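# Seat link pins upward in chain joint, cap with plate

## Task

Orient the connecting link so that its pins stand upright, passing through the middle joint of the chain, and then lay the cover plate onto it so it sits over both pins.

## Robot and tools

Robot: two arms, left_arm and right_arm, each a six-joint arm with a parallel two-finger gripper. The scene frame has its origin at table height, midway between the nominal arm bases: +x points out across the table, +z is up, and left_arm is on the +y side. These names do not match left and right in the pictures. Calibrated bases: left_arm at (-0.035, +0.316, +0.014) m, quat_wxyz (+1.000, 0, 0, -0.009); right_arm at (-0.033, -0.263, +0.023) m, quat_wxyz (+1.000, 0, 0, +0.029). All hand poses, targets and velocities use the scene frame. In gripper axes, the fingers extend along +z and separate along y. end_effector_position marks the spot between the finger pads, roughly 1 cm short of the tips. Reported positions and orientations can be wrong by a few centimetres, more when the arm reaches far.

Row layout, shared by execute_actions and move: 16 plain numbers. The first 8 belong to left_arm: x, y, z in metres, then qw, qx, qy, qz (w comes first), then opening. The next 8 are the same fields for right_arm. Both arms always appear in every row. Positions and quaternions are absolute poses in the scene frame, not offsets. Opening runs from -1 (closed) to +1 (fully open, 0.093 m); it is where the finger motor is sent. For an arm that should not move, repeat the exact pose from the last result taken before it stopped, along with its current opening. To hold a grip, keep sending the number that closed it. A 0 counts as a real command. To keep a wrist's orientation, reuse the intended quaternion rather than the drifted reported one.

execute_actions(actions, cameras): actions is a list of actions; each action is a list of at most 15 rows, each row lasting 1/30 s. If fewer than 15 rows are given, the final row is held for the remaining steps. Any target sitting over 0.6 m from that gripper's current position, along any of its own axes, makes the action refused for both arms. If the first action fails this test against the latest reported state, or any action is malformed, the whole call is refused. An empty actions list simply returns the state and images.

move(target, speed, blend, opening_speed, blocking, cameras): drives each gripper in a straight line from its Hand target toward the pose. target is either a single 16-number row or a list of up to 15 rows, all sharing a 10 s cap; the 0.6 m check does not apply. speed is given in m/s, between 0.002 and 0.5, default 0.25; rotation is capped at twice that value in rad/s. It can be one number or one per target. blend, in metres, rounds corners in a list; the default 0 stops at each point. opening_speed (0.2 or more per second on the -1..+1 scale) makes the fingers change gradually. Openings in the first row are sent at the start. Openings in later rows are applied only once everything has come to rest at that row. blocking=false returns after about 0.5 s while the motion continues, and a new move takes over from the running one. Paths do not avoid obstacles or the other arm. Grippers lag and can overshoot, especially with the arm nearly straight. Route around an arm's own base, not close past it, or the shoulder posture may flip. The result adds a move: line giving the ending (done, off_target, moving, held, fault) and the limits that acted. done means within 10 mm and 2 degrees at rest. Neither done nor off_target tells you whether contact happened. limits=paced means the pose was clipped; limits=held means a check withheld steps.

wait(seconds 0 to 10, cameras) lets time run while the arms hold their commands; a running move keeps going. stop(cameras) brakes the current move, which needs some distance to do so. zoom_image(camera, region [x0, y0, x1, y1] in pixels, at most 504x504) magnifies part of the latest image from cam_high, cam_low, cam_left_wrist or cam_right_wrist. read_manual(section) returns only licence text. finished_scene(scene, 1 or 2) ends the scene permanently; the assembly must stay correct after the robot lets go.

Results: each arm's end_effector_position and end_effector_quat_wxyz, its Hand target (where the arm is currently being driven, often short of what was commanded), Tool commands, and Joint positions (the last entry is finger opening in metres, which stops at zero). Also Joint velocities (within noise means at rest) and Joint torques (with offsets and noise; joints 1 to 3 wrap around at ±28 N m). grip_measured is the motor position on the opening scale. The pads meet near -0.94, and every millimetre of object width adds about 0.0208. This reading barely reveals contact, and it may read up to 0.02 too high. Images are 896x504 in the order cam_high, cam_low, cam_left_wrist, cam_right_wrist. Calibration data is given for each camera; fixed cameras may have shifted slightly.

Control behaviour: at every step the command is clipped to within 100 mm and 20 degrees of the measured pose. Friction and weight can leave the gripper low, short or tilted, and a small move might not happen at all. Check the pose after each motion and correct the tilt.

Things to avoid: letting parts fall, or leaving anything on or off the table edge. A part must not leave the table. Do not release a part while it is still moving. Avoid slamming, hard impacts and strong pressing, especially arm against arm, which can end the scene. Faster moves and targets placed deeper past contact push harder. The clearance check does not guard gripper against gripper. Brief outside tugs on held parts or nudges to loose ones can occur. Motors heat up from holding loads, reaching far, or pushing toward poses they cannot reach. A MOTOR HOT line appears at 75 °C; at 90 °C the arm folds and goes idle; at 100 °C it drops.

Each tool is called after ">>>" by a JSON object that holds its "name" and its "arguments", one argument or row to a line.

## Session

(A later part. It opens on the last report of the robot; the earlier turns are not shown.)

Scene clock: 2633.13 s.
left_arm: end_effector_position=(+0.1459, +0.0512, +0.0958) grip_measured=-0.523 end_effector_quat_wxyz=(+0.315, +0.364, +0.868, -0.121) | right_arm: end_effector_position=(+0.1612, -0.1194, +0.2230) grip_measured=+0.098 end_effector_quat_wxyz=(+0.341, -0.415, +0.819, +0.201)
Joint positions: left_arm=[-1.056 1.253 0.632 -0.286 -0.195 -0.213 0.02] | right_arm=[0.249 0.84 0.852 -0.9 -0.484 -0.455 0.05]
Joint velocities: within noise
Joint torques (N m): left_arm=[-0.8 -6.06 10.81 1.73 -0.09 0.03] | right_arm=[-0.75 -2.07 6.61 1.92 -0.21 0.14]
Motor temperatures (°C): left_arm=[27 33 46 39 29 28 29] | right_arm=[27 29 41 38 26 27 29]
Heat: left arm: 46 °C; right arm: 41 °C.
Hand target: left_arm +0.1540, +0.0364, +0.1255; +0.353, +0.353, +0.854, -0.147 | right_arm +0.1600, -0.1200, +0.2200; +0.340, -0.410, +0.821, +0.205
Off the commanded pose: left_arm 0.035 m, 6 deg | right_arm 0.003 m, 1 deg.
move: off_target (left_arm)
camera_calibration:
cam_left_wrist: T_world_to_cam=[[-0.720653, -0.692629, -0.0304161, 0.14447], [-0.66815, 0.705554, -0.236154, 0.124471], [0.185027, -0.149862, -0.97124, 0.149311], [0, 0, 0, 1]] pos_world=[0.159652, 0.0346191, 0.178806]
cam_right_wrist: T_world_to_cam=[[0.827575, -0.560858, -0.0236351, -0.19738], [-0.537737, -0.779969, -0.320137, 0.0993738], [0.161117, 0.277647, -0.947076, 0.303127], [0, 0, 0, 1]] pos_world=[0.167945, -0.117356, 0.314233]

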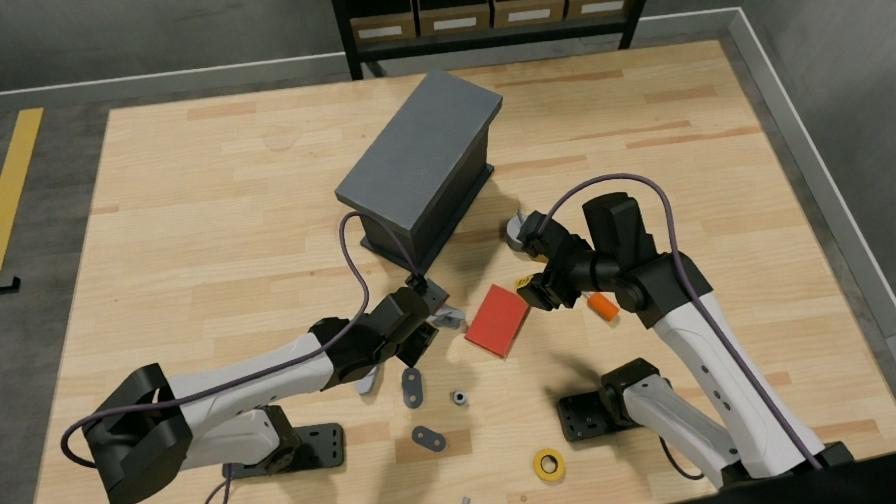

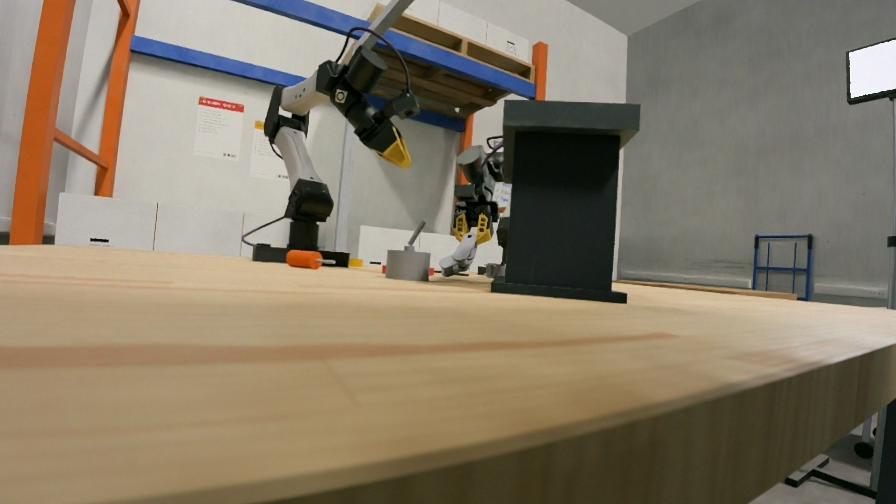

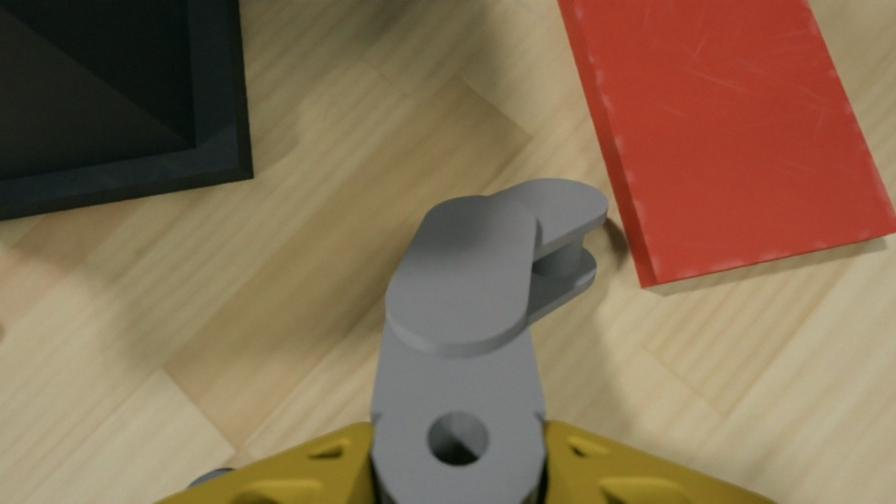

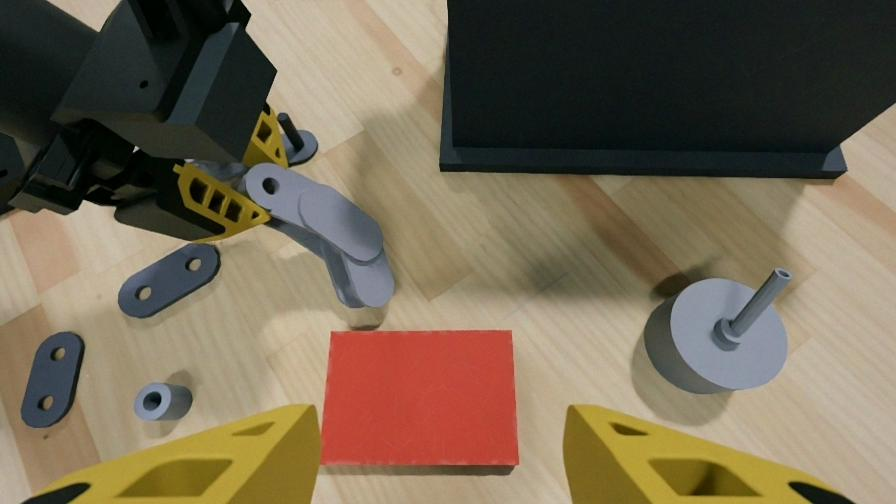

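>>> {"name": "move", "arguments": {
  "target": [
    [0.140,0.045,0.085,0.3536,0.3536,0.8536,-0.1464,-0.6,0.16,-0.12,0.22,0.3314,-0.4,0.8001,0.2,0.1],
    [0.128,0.050,0.060,0.3536,0.3536,0.8536,-0.1464,-0.6,0.16,-0.12,0.22,0.3314,-0.4,0.8001,0.2,0.1],
    [0.115,0.057,0.038,0.3536,0.3536,0.8536,-0.1464,-0.6,0.16,-0.12,0.22,0.3314,-0.4,0.8001,0.2,0.1]
  ],
  "speed": 0.1,
  "blend": 0.01
}}

>>> {"name": "zoom_image", "arguments": {
  "camera": "cam_right_wrist",
  "region": [100, 50, 460, 290]
}}

Scene clock: 2643.93 s.
left_arm: end_effector_position=(+0.1142, +0.0577, +0.0378) grip_measured=-0.523 end_effector_quat_wxyz=(+0.348, +0.360, +0.853, -0.146) | right_arm: end_effector_position=(+0.1612, -0.1194, +0.2230) grip_measured=+0.098 end_effector_quat_wxyz=(+0.341, -0.415, +0.819, +0.201)
Joint positions: left_arm=[-1.187 1.301 0.329 0.131 -0.281 -0.298 0.02] | right_arm=[0.249 0.84 0.852 -0.9 -0.484 -0.455 0.05]
Joint velocities: within noise
Joint torques (N m): left_arm=[-0.94 -2.8 5.78 1.66 -0.17 -0.11] | right_arm=[-0.77 -1.94 6.9 1.88 -0.27 0.18]
Motor temperatures (°C): left_arm=[27 33 50 39 29 28 29] | right_arm=[27 29 41 38 26 27 29]
Heat: left arm: 50 °C; right arm: 41 °C.
Hand target: left_arm +0.1150, +0.0570, +0.0381; +0.353, +0.354, +0.854, -0.146 | right_arm +0.1600, -0.1200, +0.2200; +0.340, -0.410, +0.821, +0.205
Off the commanded pose: left_arm 0.001 m, 1 deg | right_arm 0.003 m, 1 deg.
move: done
camera_calibration:
cam_left_wrist: T_world_to_cam=[[-0.727668, -0.685769, -0.0148659, 0.124257], [-0.64643, 0.692852, -0.319507, 0.0864428], [0.229408, -0.222885, -0.947467, 0.0979931], [0, 0, 0, 1]] pos_world=[0.123816, 0.0471606, 0.122312]
cam_right_wrist: T_world_to_cam=[[0.827575, -0.560858, -0.0236351, -0.19738], [-0.537737, -0.779969, -0.320137, 0.0993738], [0.161117, 0.277647, -0.947076, 0.303127], [0, 0, 0, 1]] pos_world=[0.167945, -0.117356, 0.314233]

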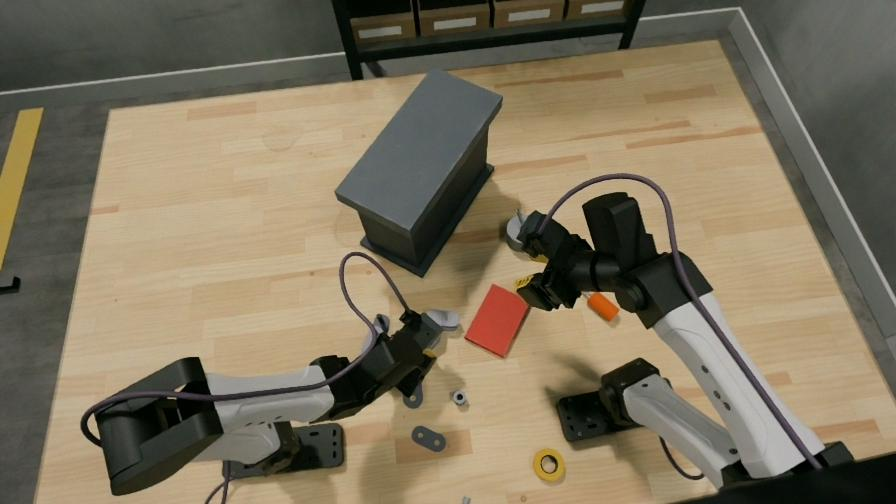

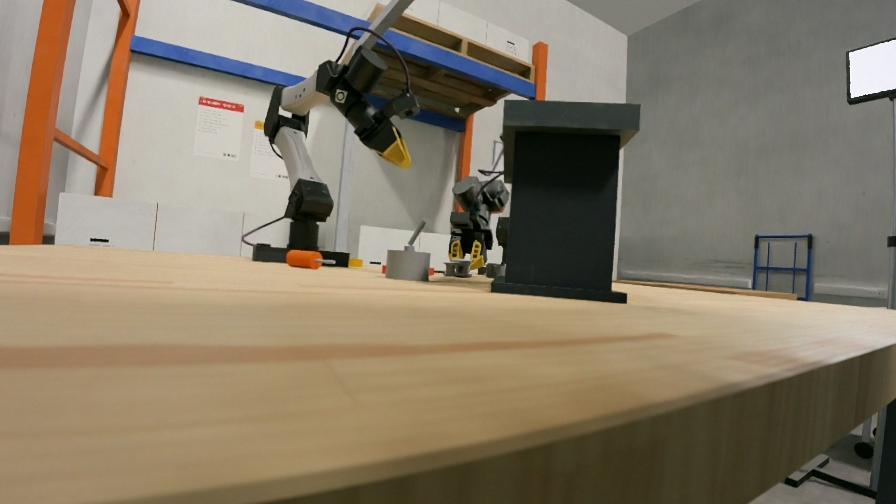

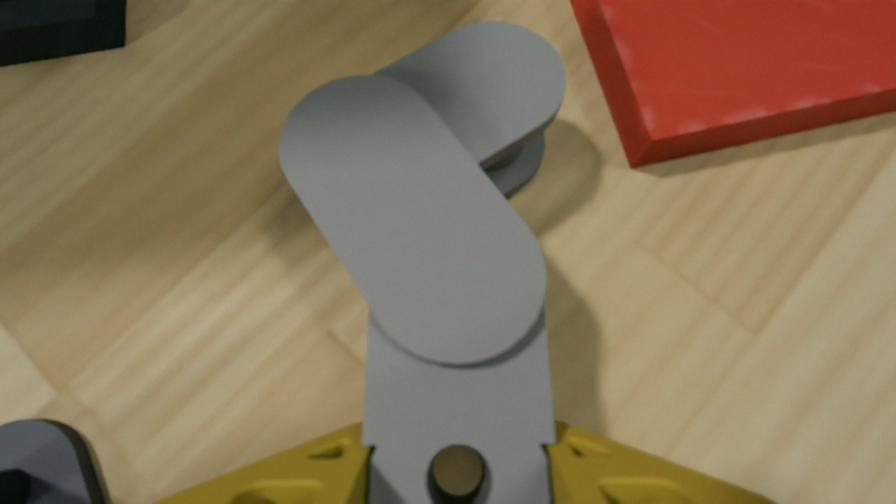

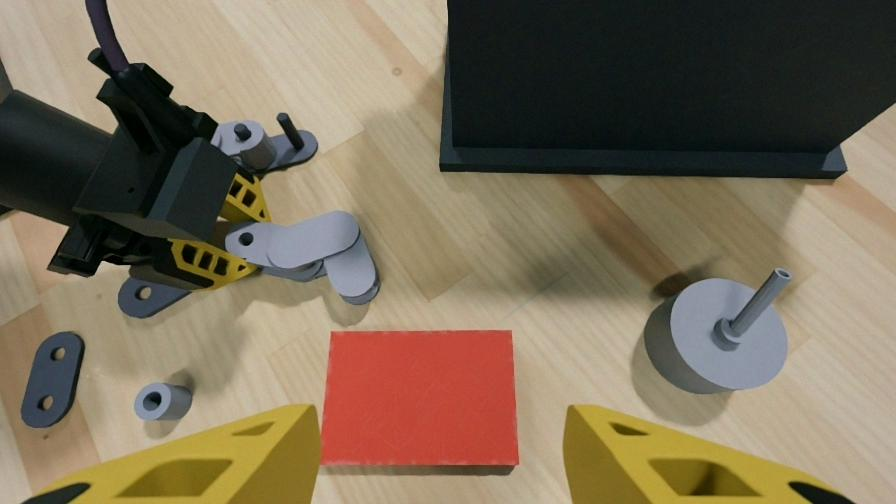

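Scaled by 1.400 from the camera's 896x504 image, which has a finer 1280x720 frame.

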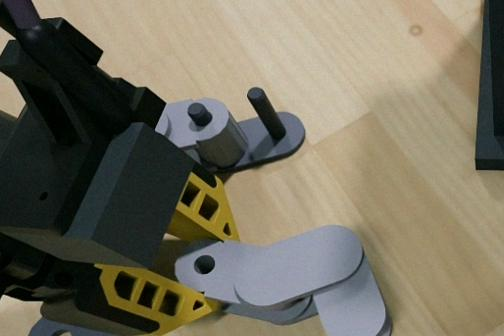

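>>> {"name": "move", "arguments": {
  "target": [
    [0.119,0.086,0.038,0.3536,0.3536,0.8536,-0.1464,-0.6,0.16,-0.12,0.22,0.3314,-0.4,0.8001,0.2,0.1]
  ],
  "speed": 0.06
}}

>>> {"name": "zoom_image", "arguments": {
  "camera": "cam_right_wrist",
  "region": [100, 50, 460, 290]
}}

Scene clock: 2659.90 s.
left_arm: end_effector_position=(+0.1193, +0.0838, +0.0379) grip_measured=-0.523 end_effector_quat_wxyz=(+0.355, +0.355, +0.853, -0.144) | right_arm: end_effector_position=(+0.1612, -0.1194, +0.2230) grip_measured=+0.098 end_effector_quat_wxyz=(+0.341, -0.415, +0.819, +0.201)
Joint positions: left_arm=[-1.115 1.176 0.247 0.113 -0.247 -0.245 0.02] | right_arm=[0.249 0.84 0.852 -0.9 -0.484 -0.455 0.05]
Joint velocities: within noise
Joint torques (N m): left_arm=[0.39 -3.67 5.78 1.47 0.05 0.04] | right_arm=[-0.87 -2 6.64 1.86 -0.28 0.21]
Motor temperatures (°C): left_arm=[27 32 48 39 29 28 29] | right_arm=[27 29 41 38 26 27 29]
Heat: left arm: 48 °C; right arm: 41 °C.
Hand target: left_arm +0.1190, +0.0860, +0.0379; +0.354, +0.354, +0.854, -0.146 | right_arm +0.1600, -0.1200, +0.2200; +0.340, -0.410, +0.821, +0.205
Off the commanded pose: left_arm 0.002 m, 0 deg | right_arm 0.003 m, 1 deg.
move: done
camera_calibration:
cam_left_wrist: T_world_to_cam=[[-0.719816, -0.693887, -0.0196253, 0.145749], [-0.649967, 0.683643, -0.331927, 0.0733594], [0.243737, -0.226171, -0.943101, 0.101184], [0, 0, 0, 1]] pos_world=[0.127931, 0.0738663, 0.122637]
cam_right_wrist: T_world_to_cam=[[0.827575, -0.560858, -0.0236351, -0.19738], [-0.537737, -0.779969, -0.320137, 0.0993738], [0.161117, 0.277647, -0.947076, 0.303127], [0, 0, 0, 1]] pos_world=[0.167945, -0.117356, 0.314233]

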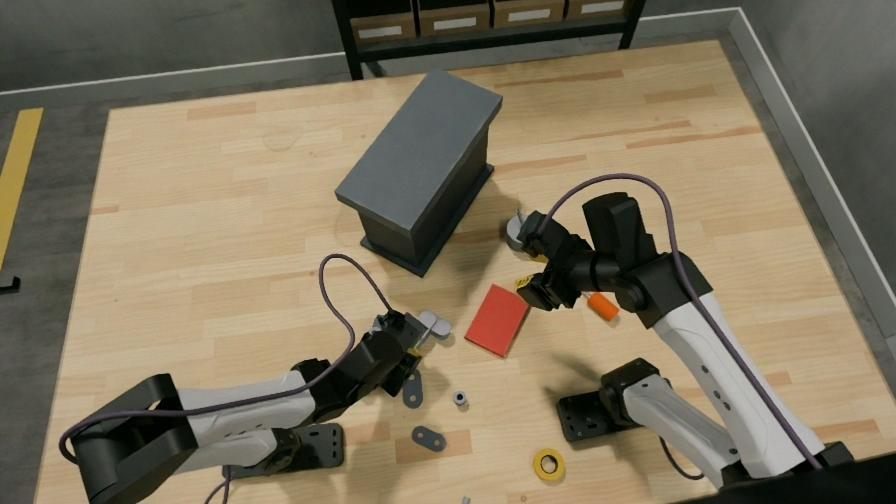

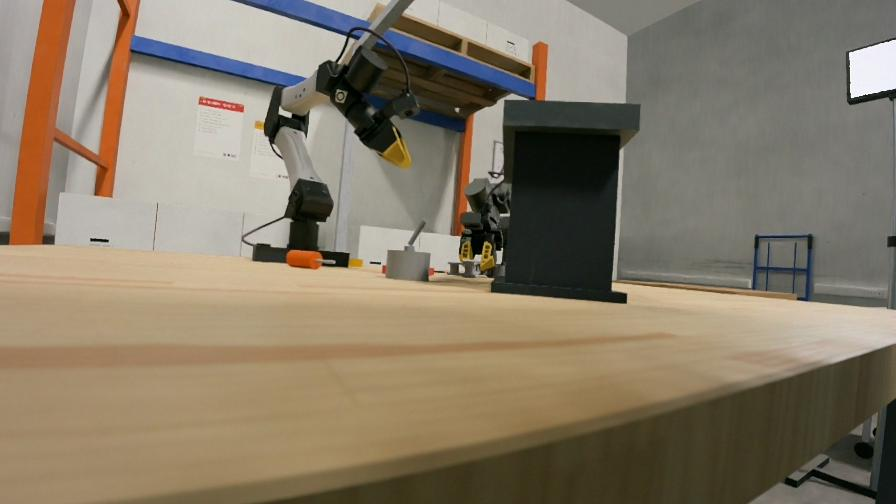

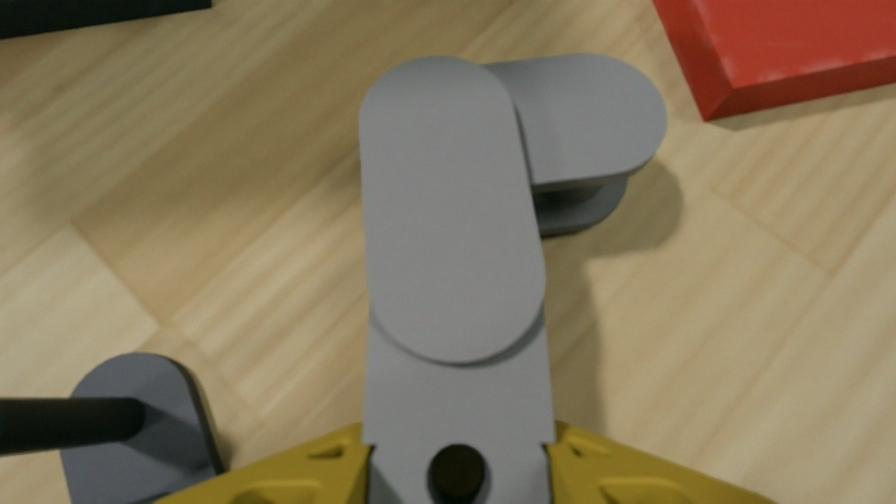

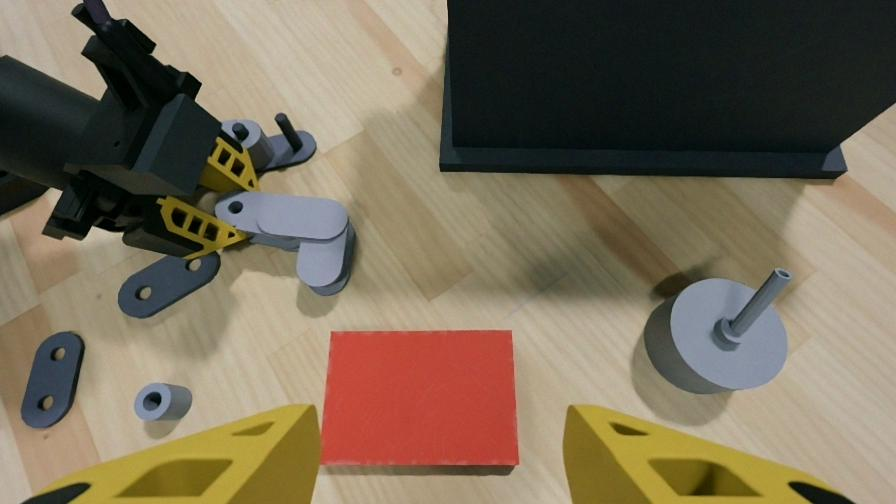

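Scaled by 1.400 from the camera's 896x504 image, which has a finer 1280x720 frame.

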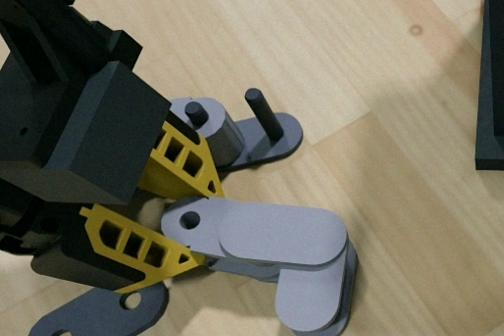

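>>> {"name": "move", "arguments": {
  "target": [
    [0.135,0.065,0.095,0.3536,0.3536,0.8536,-0.1464,-0.6,0.16,-0.12,0.22,0.3314,-0.4,0.8001,0.2,0.1],
    [0.168,0.025,0.125,0.3536,0.3536,0.8536,-0.1464,-0.6,0.16,-0.12,0.22,0.3314,-0.4,0.8001,0.2,0.1]
  ],
  "speed": 0.12,
  "blend": 0.02
}}

>>> {"name": "zoom_image", "arguments": {
  "camera": "cam_right_wrist",
  "region": [100, 50, 460, 290]
}}

Scene clock: 2692.20 s.
left_arm: end_effector_position=(+0.1560, +0.0433, +0.1009) grip_measured=-0.523 end_effector_quat_wxyz=(+0.321, +0.362, +0.867, -0.121) | right_arm: end_effector_position=(+0.1612, -0.1194, +0.2230) grip_measured=+0.098 end_effector_quat_wxyz=(+0.341, -0.415, +0.819, +0.201)
Joint positions: left_arm=[-1.039 1.292 0.671 -0.273 -0.193 -0.198 0.02] | right_arm=[0.249 0.84 0.852 -0.9 -0.484 -0.455 0.05]
Joint velocities: within noise
Joint torques (N m): left_arm=[0.28 -4.37 11.17 1.85 0.07 0.11] | right_arm=[-0.87 -1.98 6.82 1.89 -0.25 0.19]
Motor temperatures (°C): left_arm=[27 32 46 38 29 28 30] | right_arm=[27 29 41 39 26 27 29]
Heat: left arm: 46 °C; right arm: 41 °C.
Hand target: left_arm +0.1668, +0.0269, +0.1261; +0.354, +0.354, +0.853, -0.146 | right_arm +0.1600, -0.1200, +0.2200; +0.340, -0.410, +0.821, +0.205
Off the commanded pose: left_arm 0.033 m, 5 deg | right_arm 0.003 m, 1 deg.
move: off_target (left_arm)
camera_calibration:
cam_left_wrist: T_world_to_cam=[[-0.717361, -0.695848, -0.0344773, 0.146521], [-0.668386, 0.701328, -0.247788, 0.139445], [0.196603, -0.15471, -0.9682, 0.149223], [0, 0, 0, 1]] pos_world=[0.168974, 0.0272459, 0.184083]
cam_right_wrist: T_world_to_cam=[[0.827575, -0.560858, -0.0236351, -0.19738], [-0.537737, -0.779969, -0.320137, 0.0993738], [0.161117, 0.277647, -0.947076, 0.303127], [0, 0, 0, 1]] pos_world=[0.167945, -0.117356, 0.314233]

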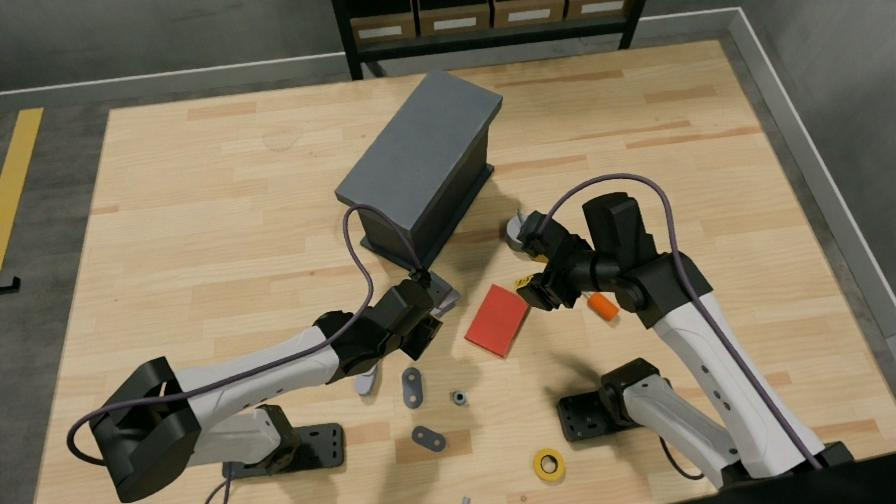

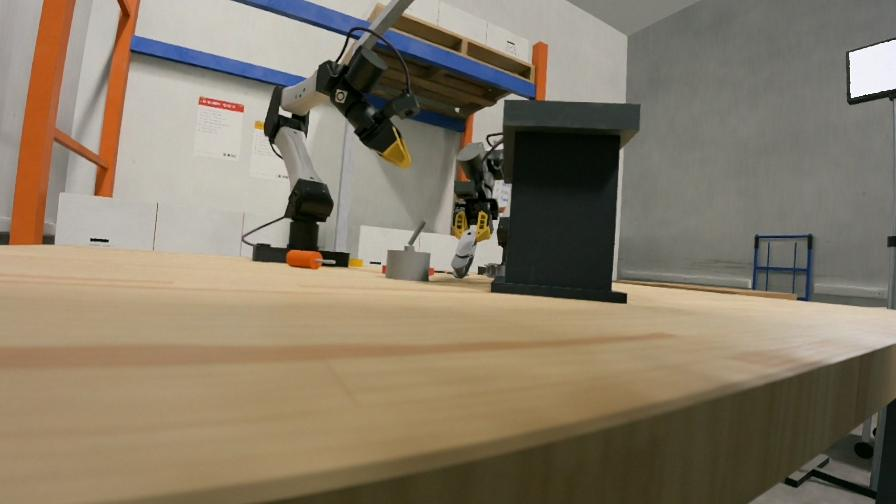

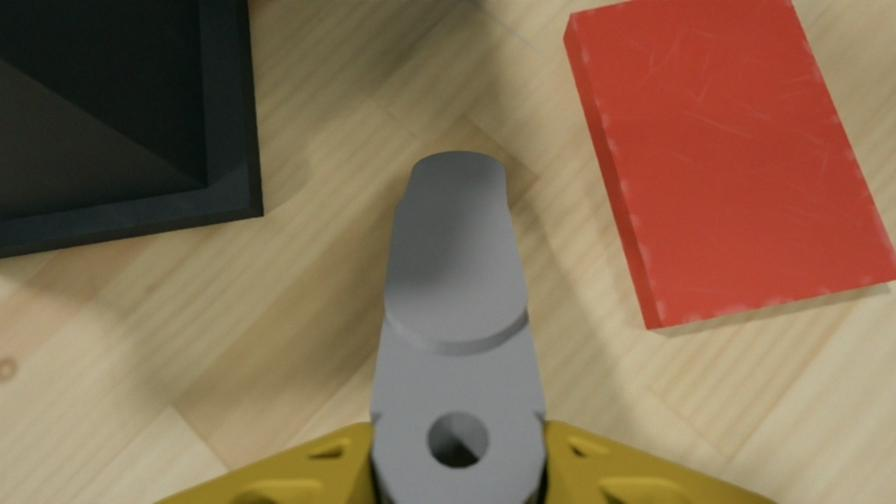

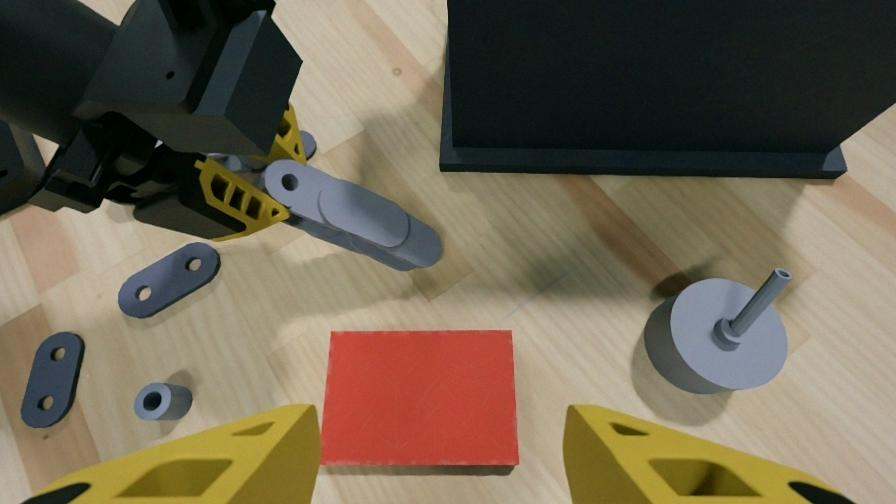

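Scaled by 1.400 from the camera's 896x504 image, which has a finer 1280x720 frame.

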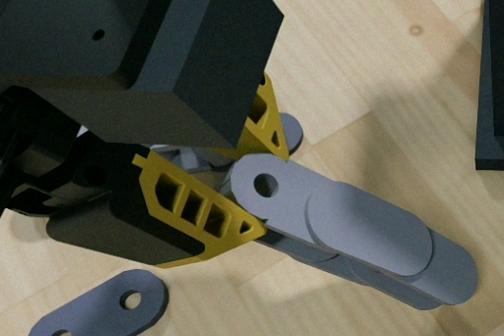

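>>> {"name": "move", "arguments": {
  "target": [
    [0.156,0.043,0.080,0.3536,0.3536,0.8536,-0.1464,-0.6,0.16,-0.12,0.22,0.3314,-0.4,0.8001,0.2,0.1],
    [0.140,0.060,0.055,0.3536,0.3536,0.8536,-0.1464,-0.6,0.16,-0.12,0.22,0.3314,-0.4,0.8001,0.2,0.1],
    [0.118,0.082,0.038,0.3536,0.3536,0.8536,-0.1464,-0.6,0.16,-0.12,0.22,0.3314,-0.4,0.8001,0.2,0.1]
  ],
  "speed": 0.1,
  "blend": 0.008
}}

>>> {"name": "zoom_image", "arguments": {
  "camera": "cam_right_wrist",
  "region": [100, 50, 460, 290]
}}

Scene clock: 2704.20 s.
left_arm: end_effector_position=(+0.1194, +0.0790, +0.0392) grip_measured=-0.523 end_effector_quat_wxyz=(+0.353, +0.356, +0.852, -0.149) | right_arm: end_effector_position=(+0.1613, -0.1194, +0.2230) grip_measured=+0.098 end_effector_quat_wxyz=(+0.342, -0.415, +0.819, +0.201)
Joint positions: left_arm=[-1.115 1.192 0.26 0.119 -0.236 -0.246 0.02] | right_arm=[0.249 0.84 0.852 -0.899 -0.484 -0.455 0.05]
Joint velocities: within noise
Joint torques (N m): left_arm=[-0.96 -3.4 5.5 1.49 -0.16 -0.11] | right_arm=[-0.92 -2 6.84 1.87 -0.25 0.16]
Motor temperatures (°C): left_arm=[27 32 50 39 29 28 30] | right_arm=[27 29 41 39 26 27 29]
Heat: left arm: 50 °C; right arm: 41 °C.
Hand target: left_arm +0.1181, +0.0820, +0.0379; +0.354, +0.354, +0.854, -0.146 | right_arm +0.1600, -0.1200, +0.2200; +0.340, -0.410, +0.821, +0.205
Off the commanded pose: left_arm 0.004 m, 1 deg | right_arm 0.003 m, 1 deg.
move: done
camera_calibration:
cam_left_wrist: T_world_to_cam=[[-0.72505, -0.688618, -0.0103666, 0.142386], [-0.646937, 0.686172, -0.332627, 0.0766283], [0.236166, -0.234465, -0.943002, 0.102859], [0, 0, 0, 1]] pos_world=[0.128519, 0.0695861, 0.123961]
cam_right_wrist: T_world_to_cam=[[0.827583, -0.560855, -0.0233989, -0.197474], [-0.537621, -0.779932, -0.320423, 0.0994896], [0.161461, 0.277756, -0.946986, 0.3031], [0, 0, 0, 1]] pos_world=[0.167975, -0.117347, 0.314289]

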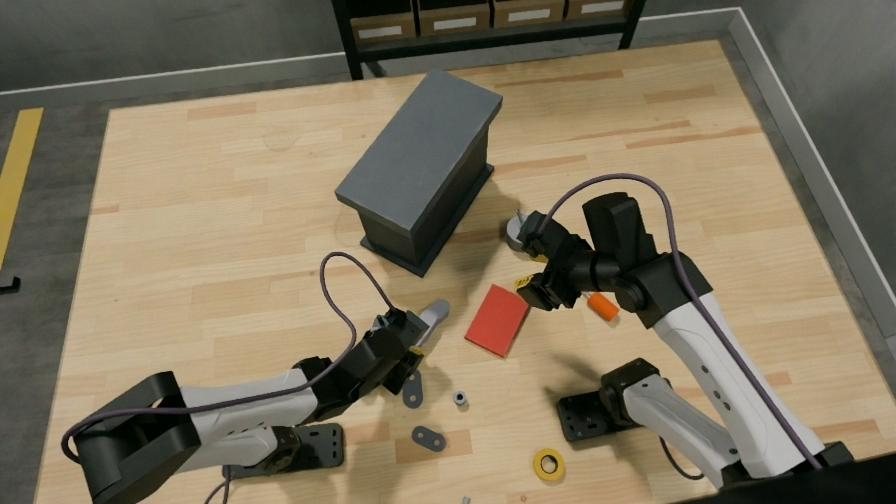

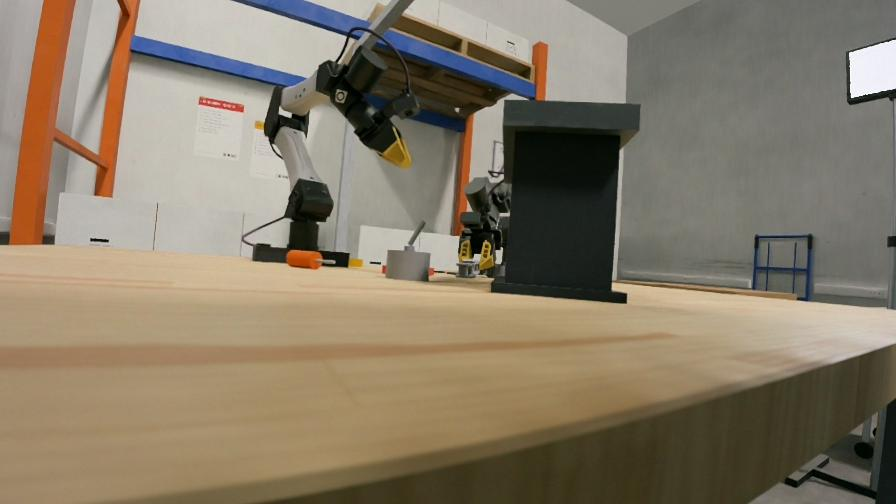

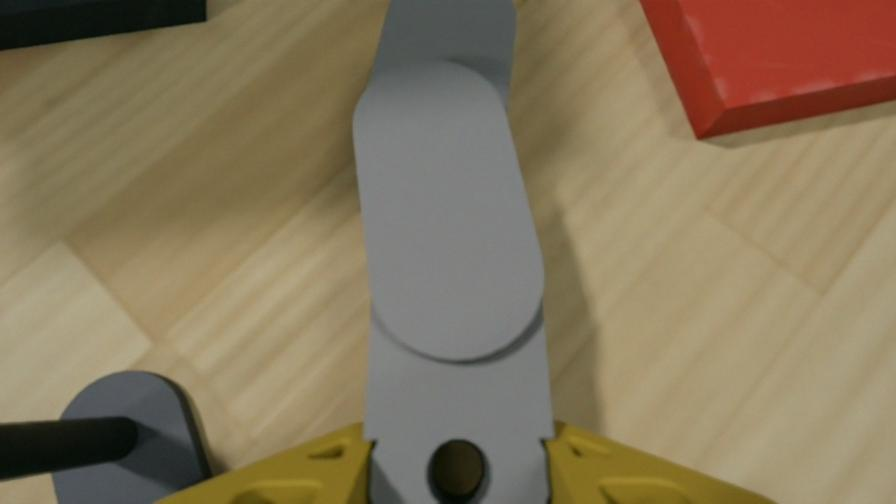

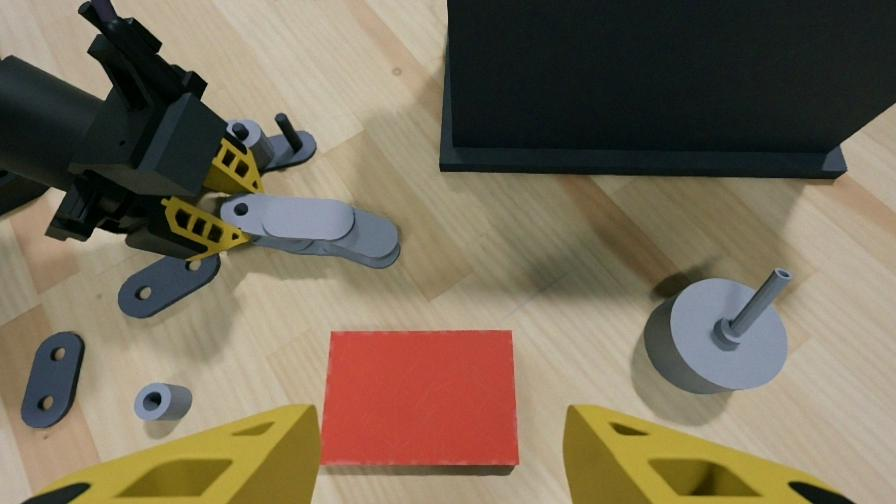

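Scaled by 1.400 from the camera's 896x504 image, which has a finer 1280x720 frame.

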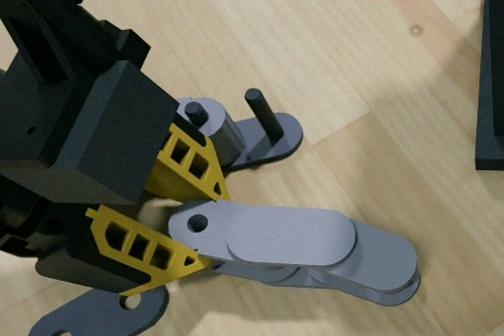

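>>> {"name": "move", "arguments": {
  "target": [
    [0.118,0.080,0.039,0.3536,0.3536,0.8536,-0.1464,0.1,0.16,-0.12,0.22,0.3314,-0.4,0.8001,0.2,0.1],
    [0.085,0.115,0.085,0.3536,0.3536,0.8536,-0.1464,0.1,0.16,-0.12,0.22,0.3314,-0.4,0.8001,0.2,0.1],
    [0.08,0.21,0.22,0.462,0.3314,0.8001,-0.1913,0.1,0.16,-0.12,0.22,0.3314,-0.4,0.8001,0.2,0.1]
  ],
  "speed": 0.15,
  "opening_speed": 0.8
}}

>>> {"name": "zoom_image", "arguments": {
  "camera": "cam_right_wrist",
  "region": [160, 70, 440, 290]
}}

>>> {"name": "zoom_image", "arguments": {
  "camera": "cam_left_wrist",
  "region": [300, 100, 800, 504]
}}

Scene clock: 2716.87 s.
left_arm: end_effector_position=(+0.0819, +0.2096, +0.2124) grip_measured=+0.098 end_effector_quat_wxyz=(+0.462, +0.321, +0.808, -0.175) | right_arm: end_effector_position=(+0.1613, -0.1194, +0.2230) grip_measured=+0.098 end_effector_quat_wxyz=(+0.342, -0.415, +0.819, +0.201)
Joint positions: left_arm=[-0.698 0.166 0.642 -1.014 0.021 0.03 0.05] | right_arm=[0.249 0.84 0.852 -0.899 -0.484 -0.455 0.05]
Joint velocities: within noise
Joint torques (N m): left_arm=[0.32 2.41 8.51 1.79 0.22 0.08] | right_arm=[-0.77 -1.88 6.84 1.87 -0.25 0.16]
Motor temperatures (°C): left_arm=[27 32 49 39 29 28 29] | right_arm=[27 29 41 39 26 27 29]
Heat: left arm: 49 °C; right arm: 41 °C.
Hand target: left_arm +0.0797, +0.2096, +0.2200; +0.467, +0.324, +0.803, -0.179 | right_arm +0.1600, -0.1200, +0.2200; +0.340, -0.410, +0.821, +0.205
Off the commanded pose: left_arm 0.008 m, 2 deg | right_arm 0.003 m, 1 deg.
move: done
camera_calibration:
cam_left_wrist: T_world_to_cam=[[-0.69042, -0.722723, -0.0314873, 0.215746], [-0.591253, 0.588835, -0.551084, 0.0825733], [0.416822, -0.361862, -0.833856, 0.294399], [0, 0, 0, 1]] pos_world=[0.0750653, 0.213834, 0.297784]
cam_right_wrist: T_world_to_cam=[[0.827583, -0.560855, -0.0233989, -0.197474], [-0.537621, -0.779932, -0.320423, 0.0994896], [0.161461, 0.277756, -0.946986, 0.3031], [0, 0, 0, 1]] pos_world=[0.167975, -0.117347, 0.314289]

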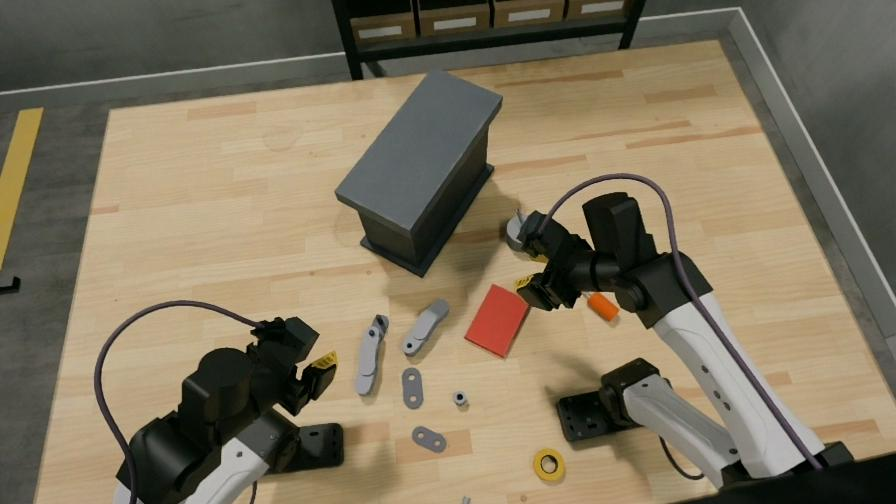

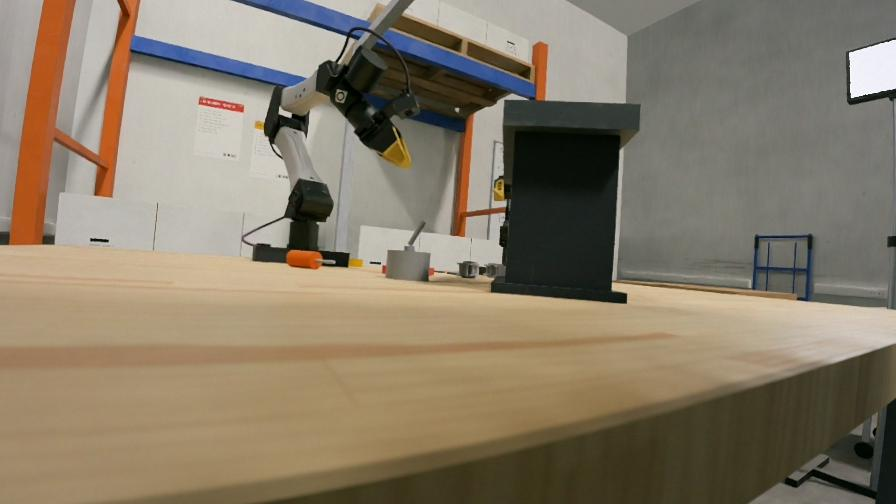

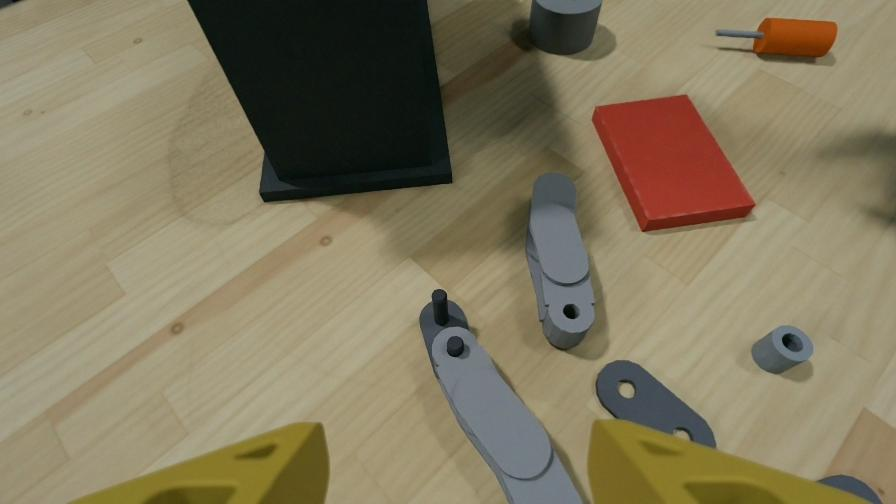

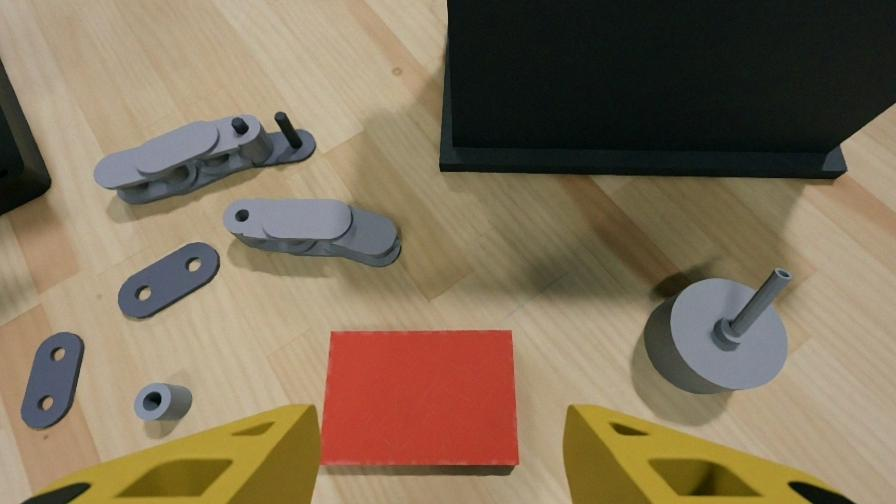

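Scaled by 1.800 from the camera's 896x504 image, which has a finer 1280x720 frame.

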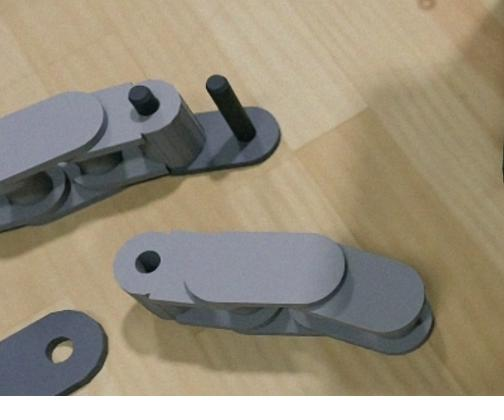

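Scaled by 1.008 from the camera's 896x504 image, which has a finer 1280x720 frame.

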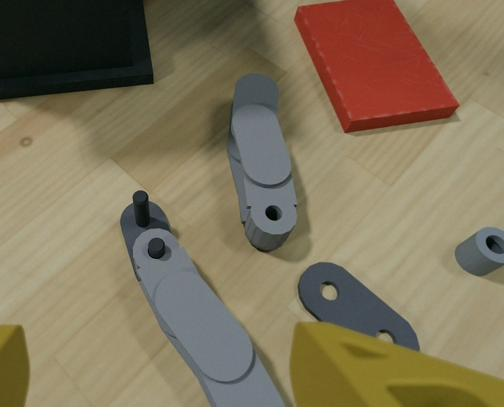

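>>> {"name": "execute_actions", "arguments": {
  "actions": []
}}

Scene clock: 2776.07 s.
left_arm: end_effector_position=(+0.0818, +0.2096, +0.2123) grip_measured=+0.098 end_effector_quat_wxyz=(+0.461, +0.322, +0.808, -0.175) | right_arm: end_effector_position=(+0.1613, -0.1194, +0.2230) grip_measured=+0.098 end_effector_quat_wxyz=(+0.342, -0.415, +0.819, +0.201)
Joint positions: left_arm=[-0.698 0.166 0.642 -1.015 0.022 0.03 0.05] | right_arm=[0.249 0.84 0.852 -0.899 -0.484 -0.455 0.05]
Joint velocities: within noise
Joint torques (N m): left_arm=[0.31 2.44 8.53 1.78 0.23 0.1] | right_arm=[-0.73 -2.06 6.72 1.89 -0.27 0.18]
Motor temperatures (°C): left_arm=[27 31 52 39 29 28 28] | right_arm=[27 28 41 40 26 27 29]
Heat: left arm: 52 °C; right arm: 41 °C.
Hand target: left_arm +0.0797, +0.2096, +0.2200; +0.467, +0.324, +0.803, -0.179 | right_arm +0.1600, -0.1200, +0.2200; +0.340, -0.410, +0.821, +0.205
Tool commands: left_gripper/opening=+0.1 right_gripper/opening=+0.1
Off the commanded pose: left_arm 0.008 m, 2 deg | right_arm 0.003 m, 1 deg.
camera_calibration:
cam_left_wrist: T_world_to_cam=[[-0.691054, -0.722122, -0.0313874, 0.215513], [-0.591088, 0.589584, -0.550459, 0.0821098], [0.416004, -0.361844, -0.834272, 0.294473], [0, 0, 0, 1]] pos_world=[0.0749634, 0.213769, 0.297633]
cam_right_wrist: T_world_to_cam=[[0.827583, -0.560855, -0.0233989, -0.197474], [-0.537621, -0.779932, -0.320423, 0.0994896], [0.161461, 0.277756, -0.946986, 0.3031], [0, 0, 0, 1]] pos_world=[0.167975, -0.117347, 0.314289]

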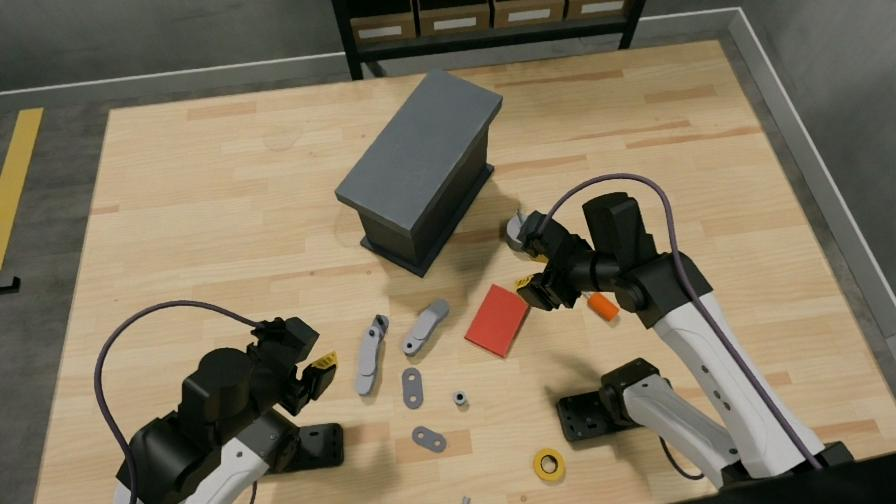

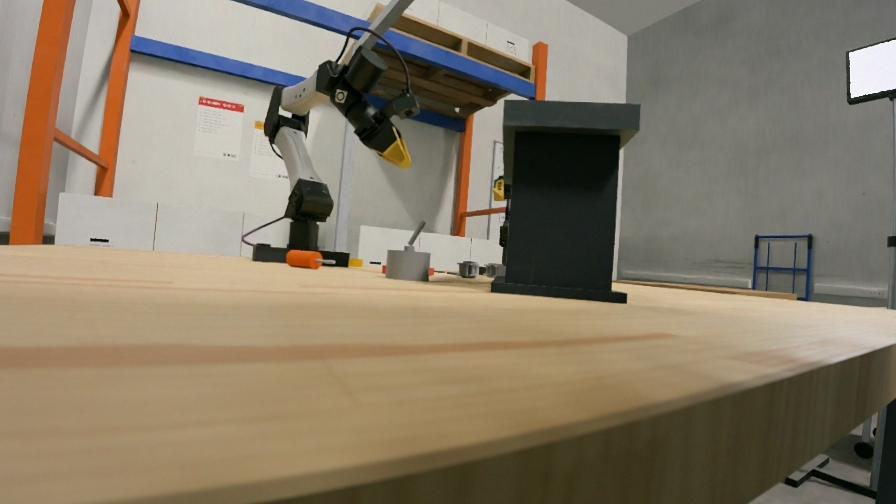

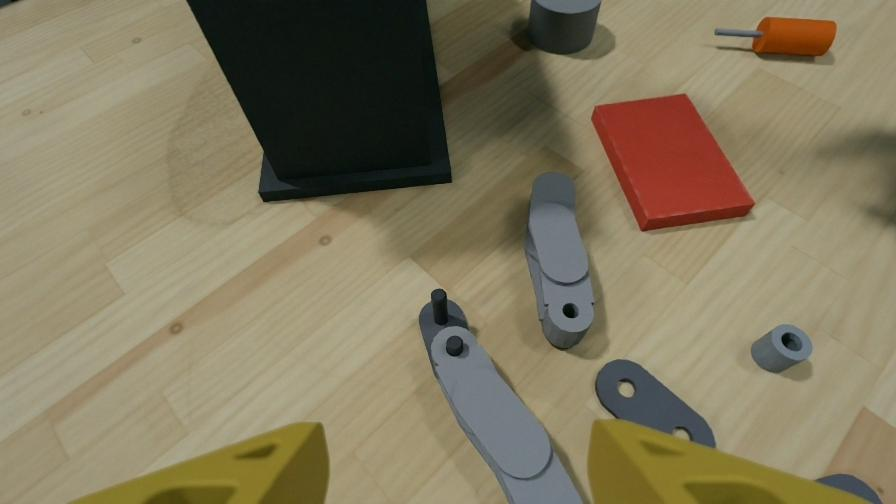

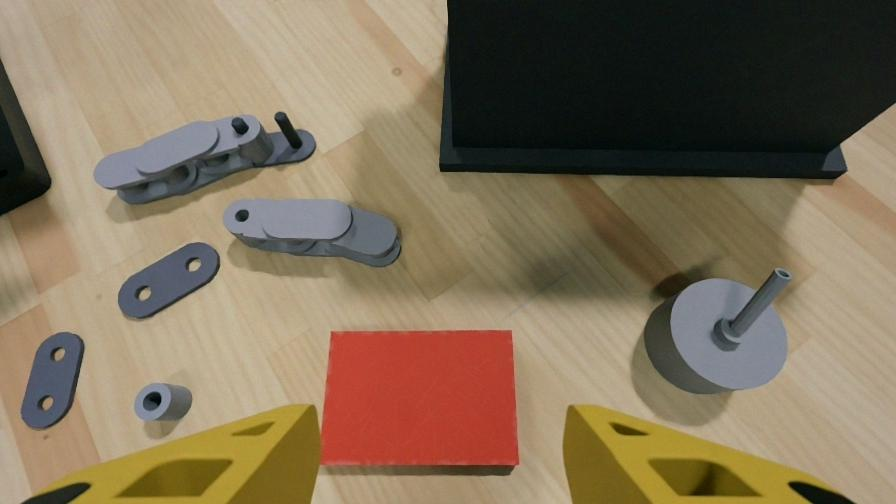

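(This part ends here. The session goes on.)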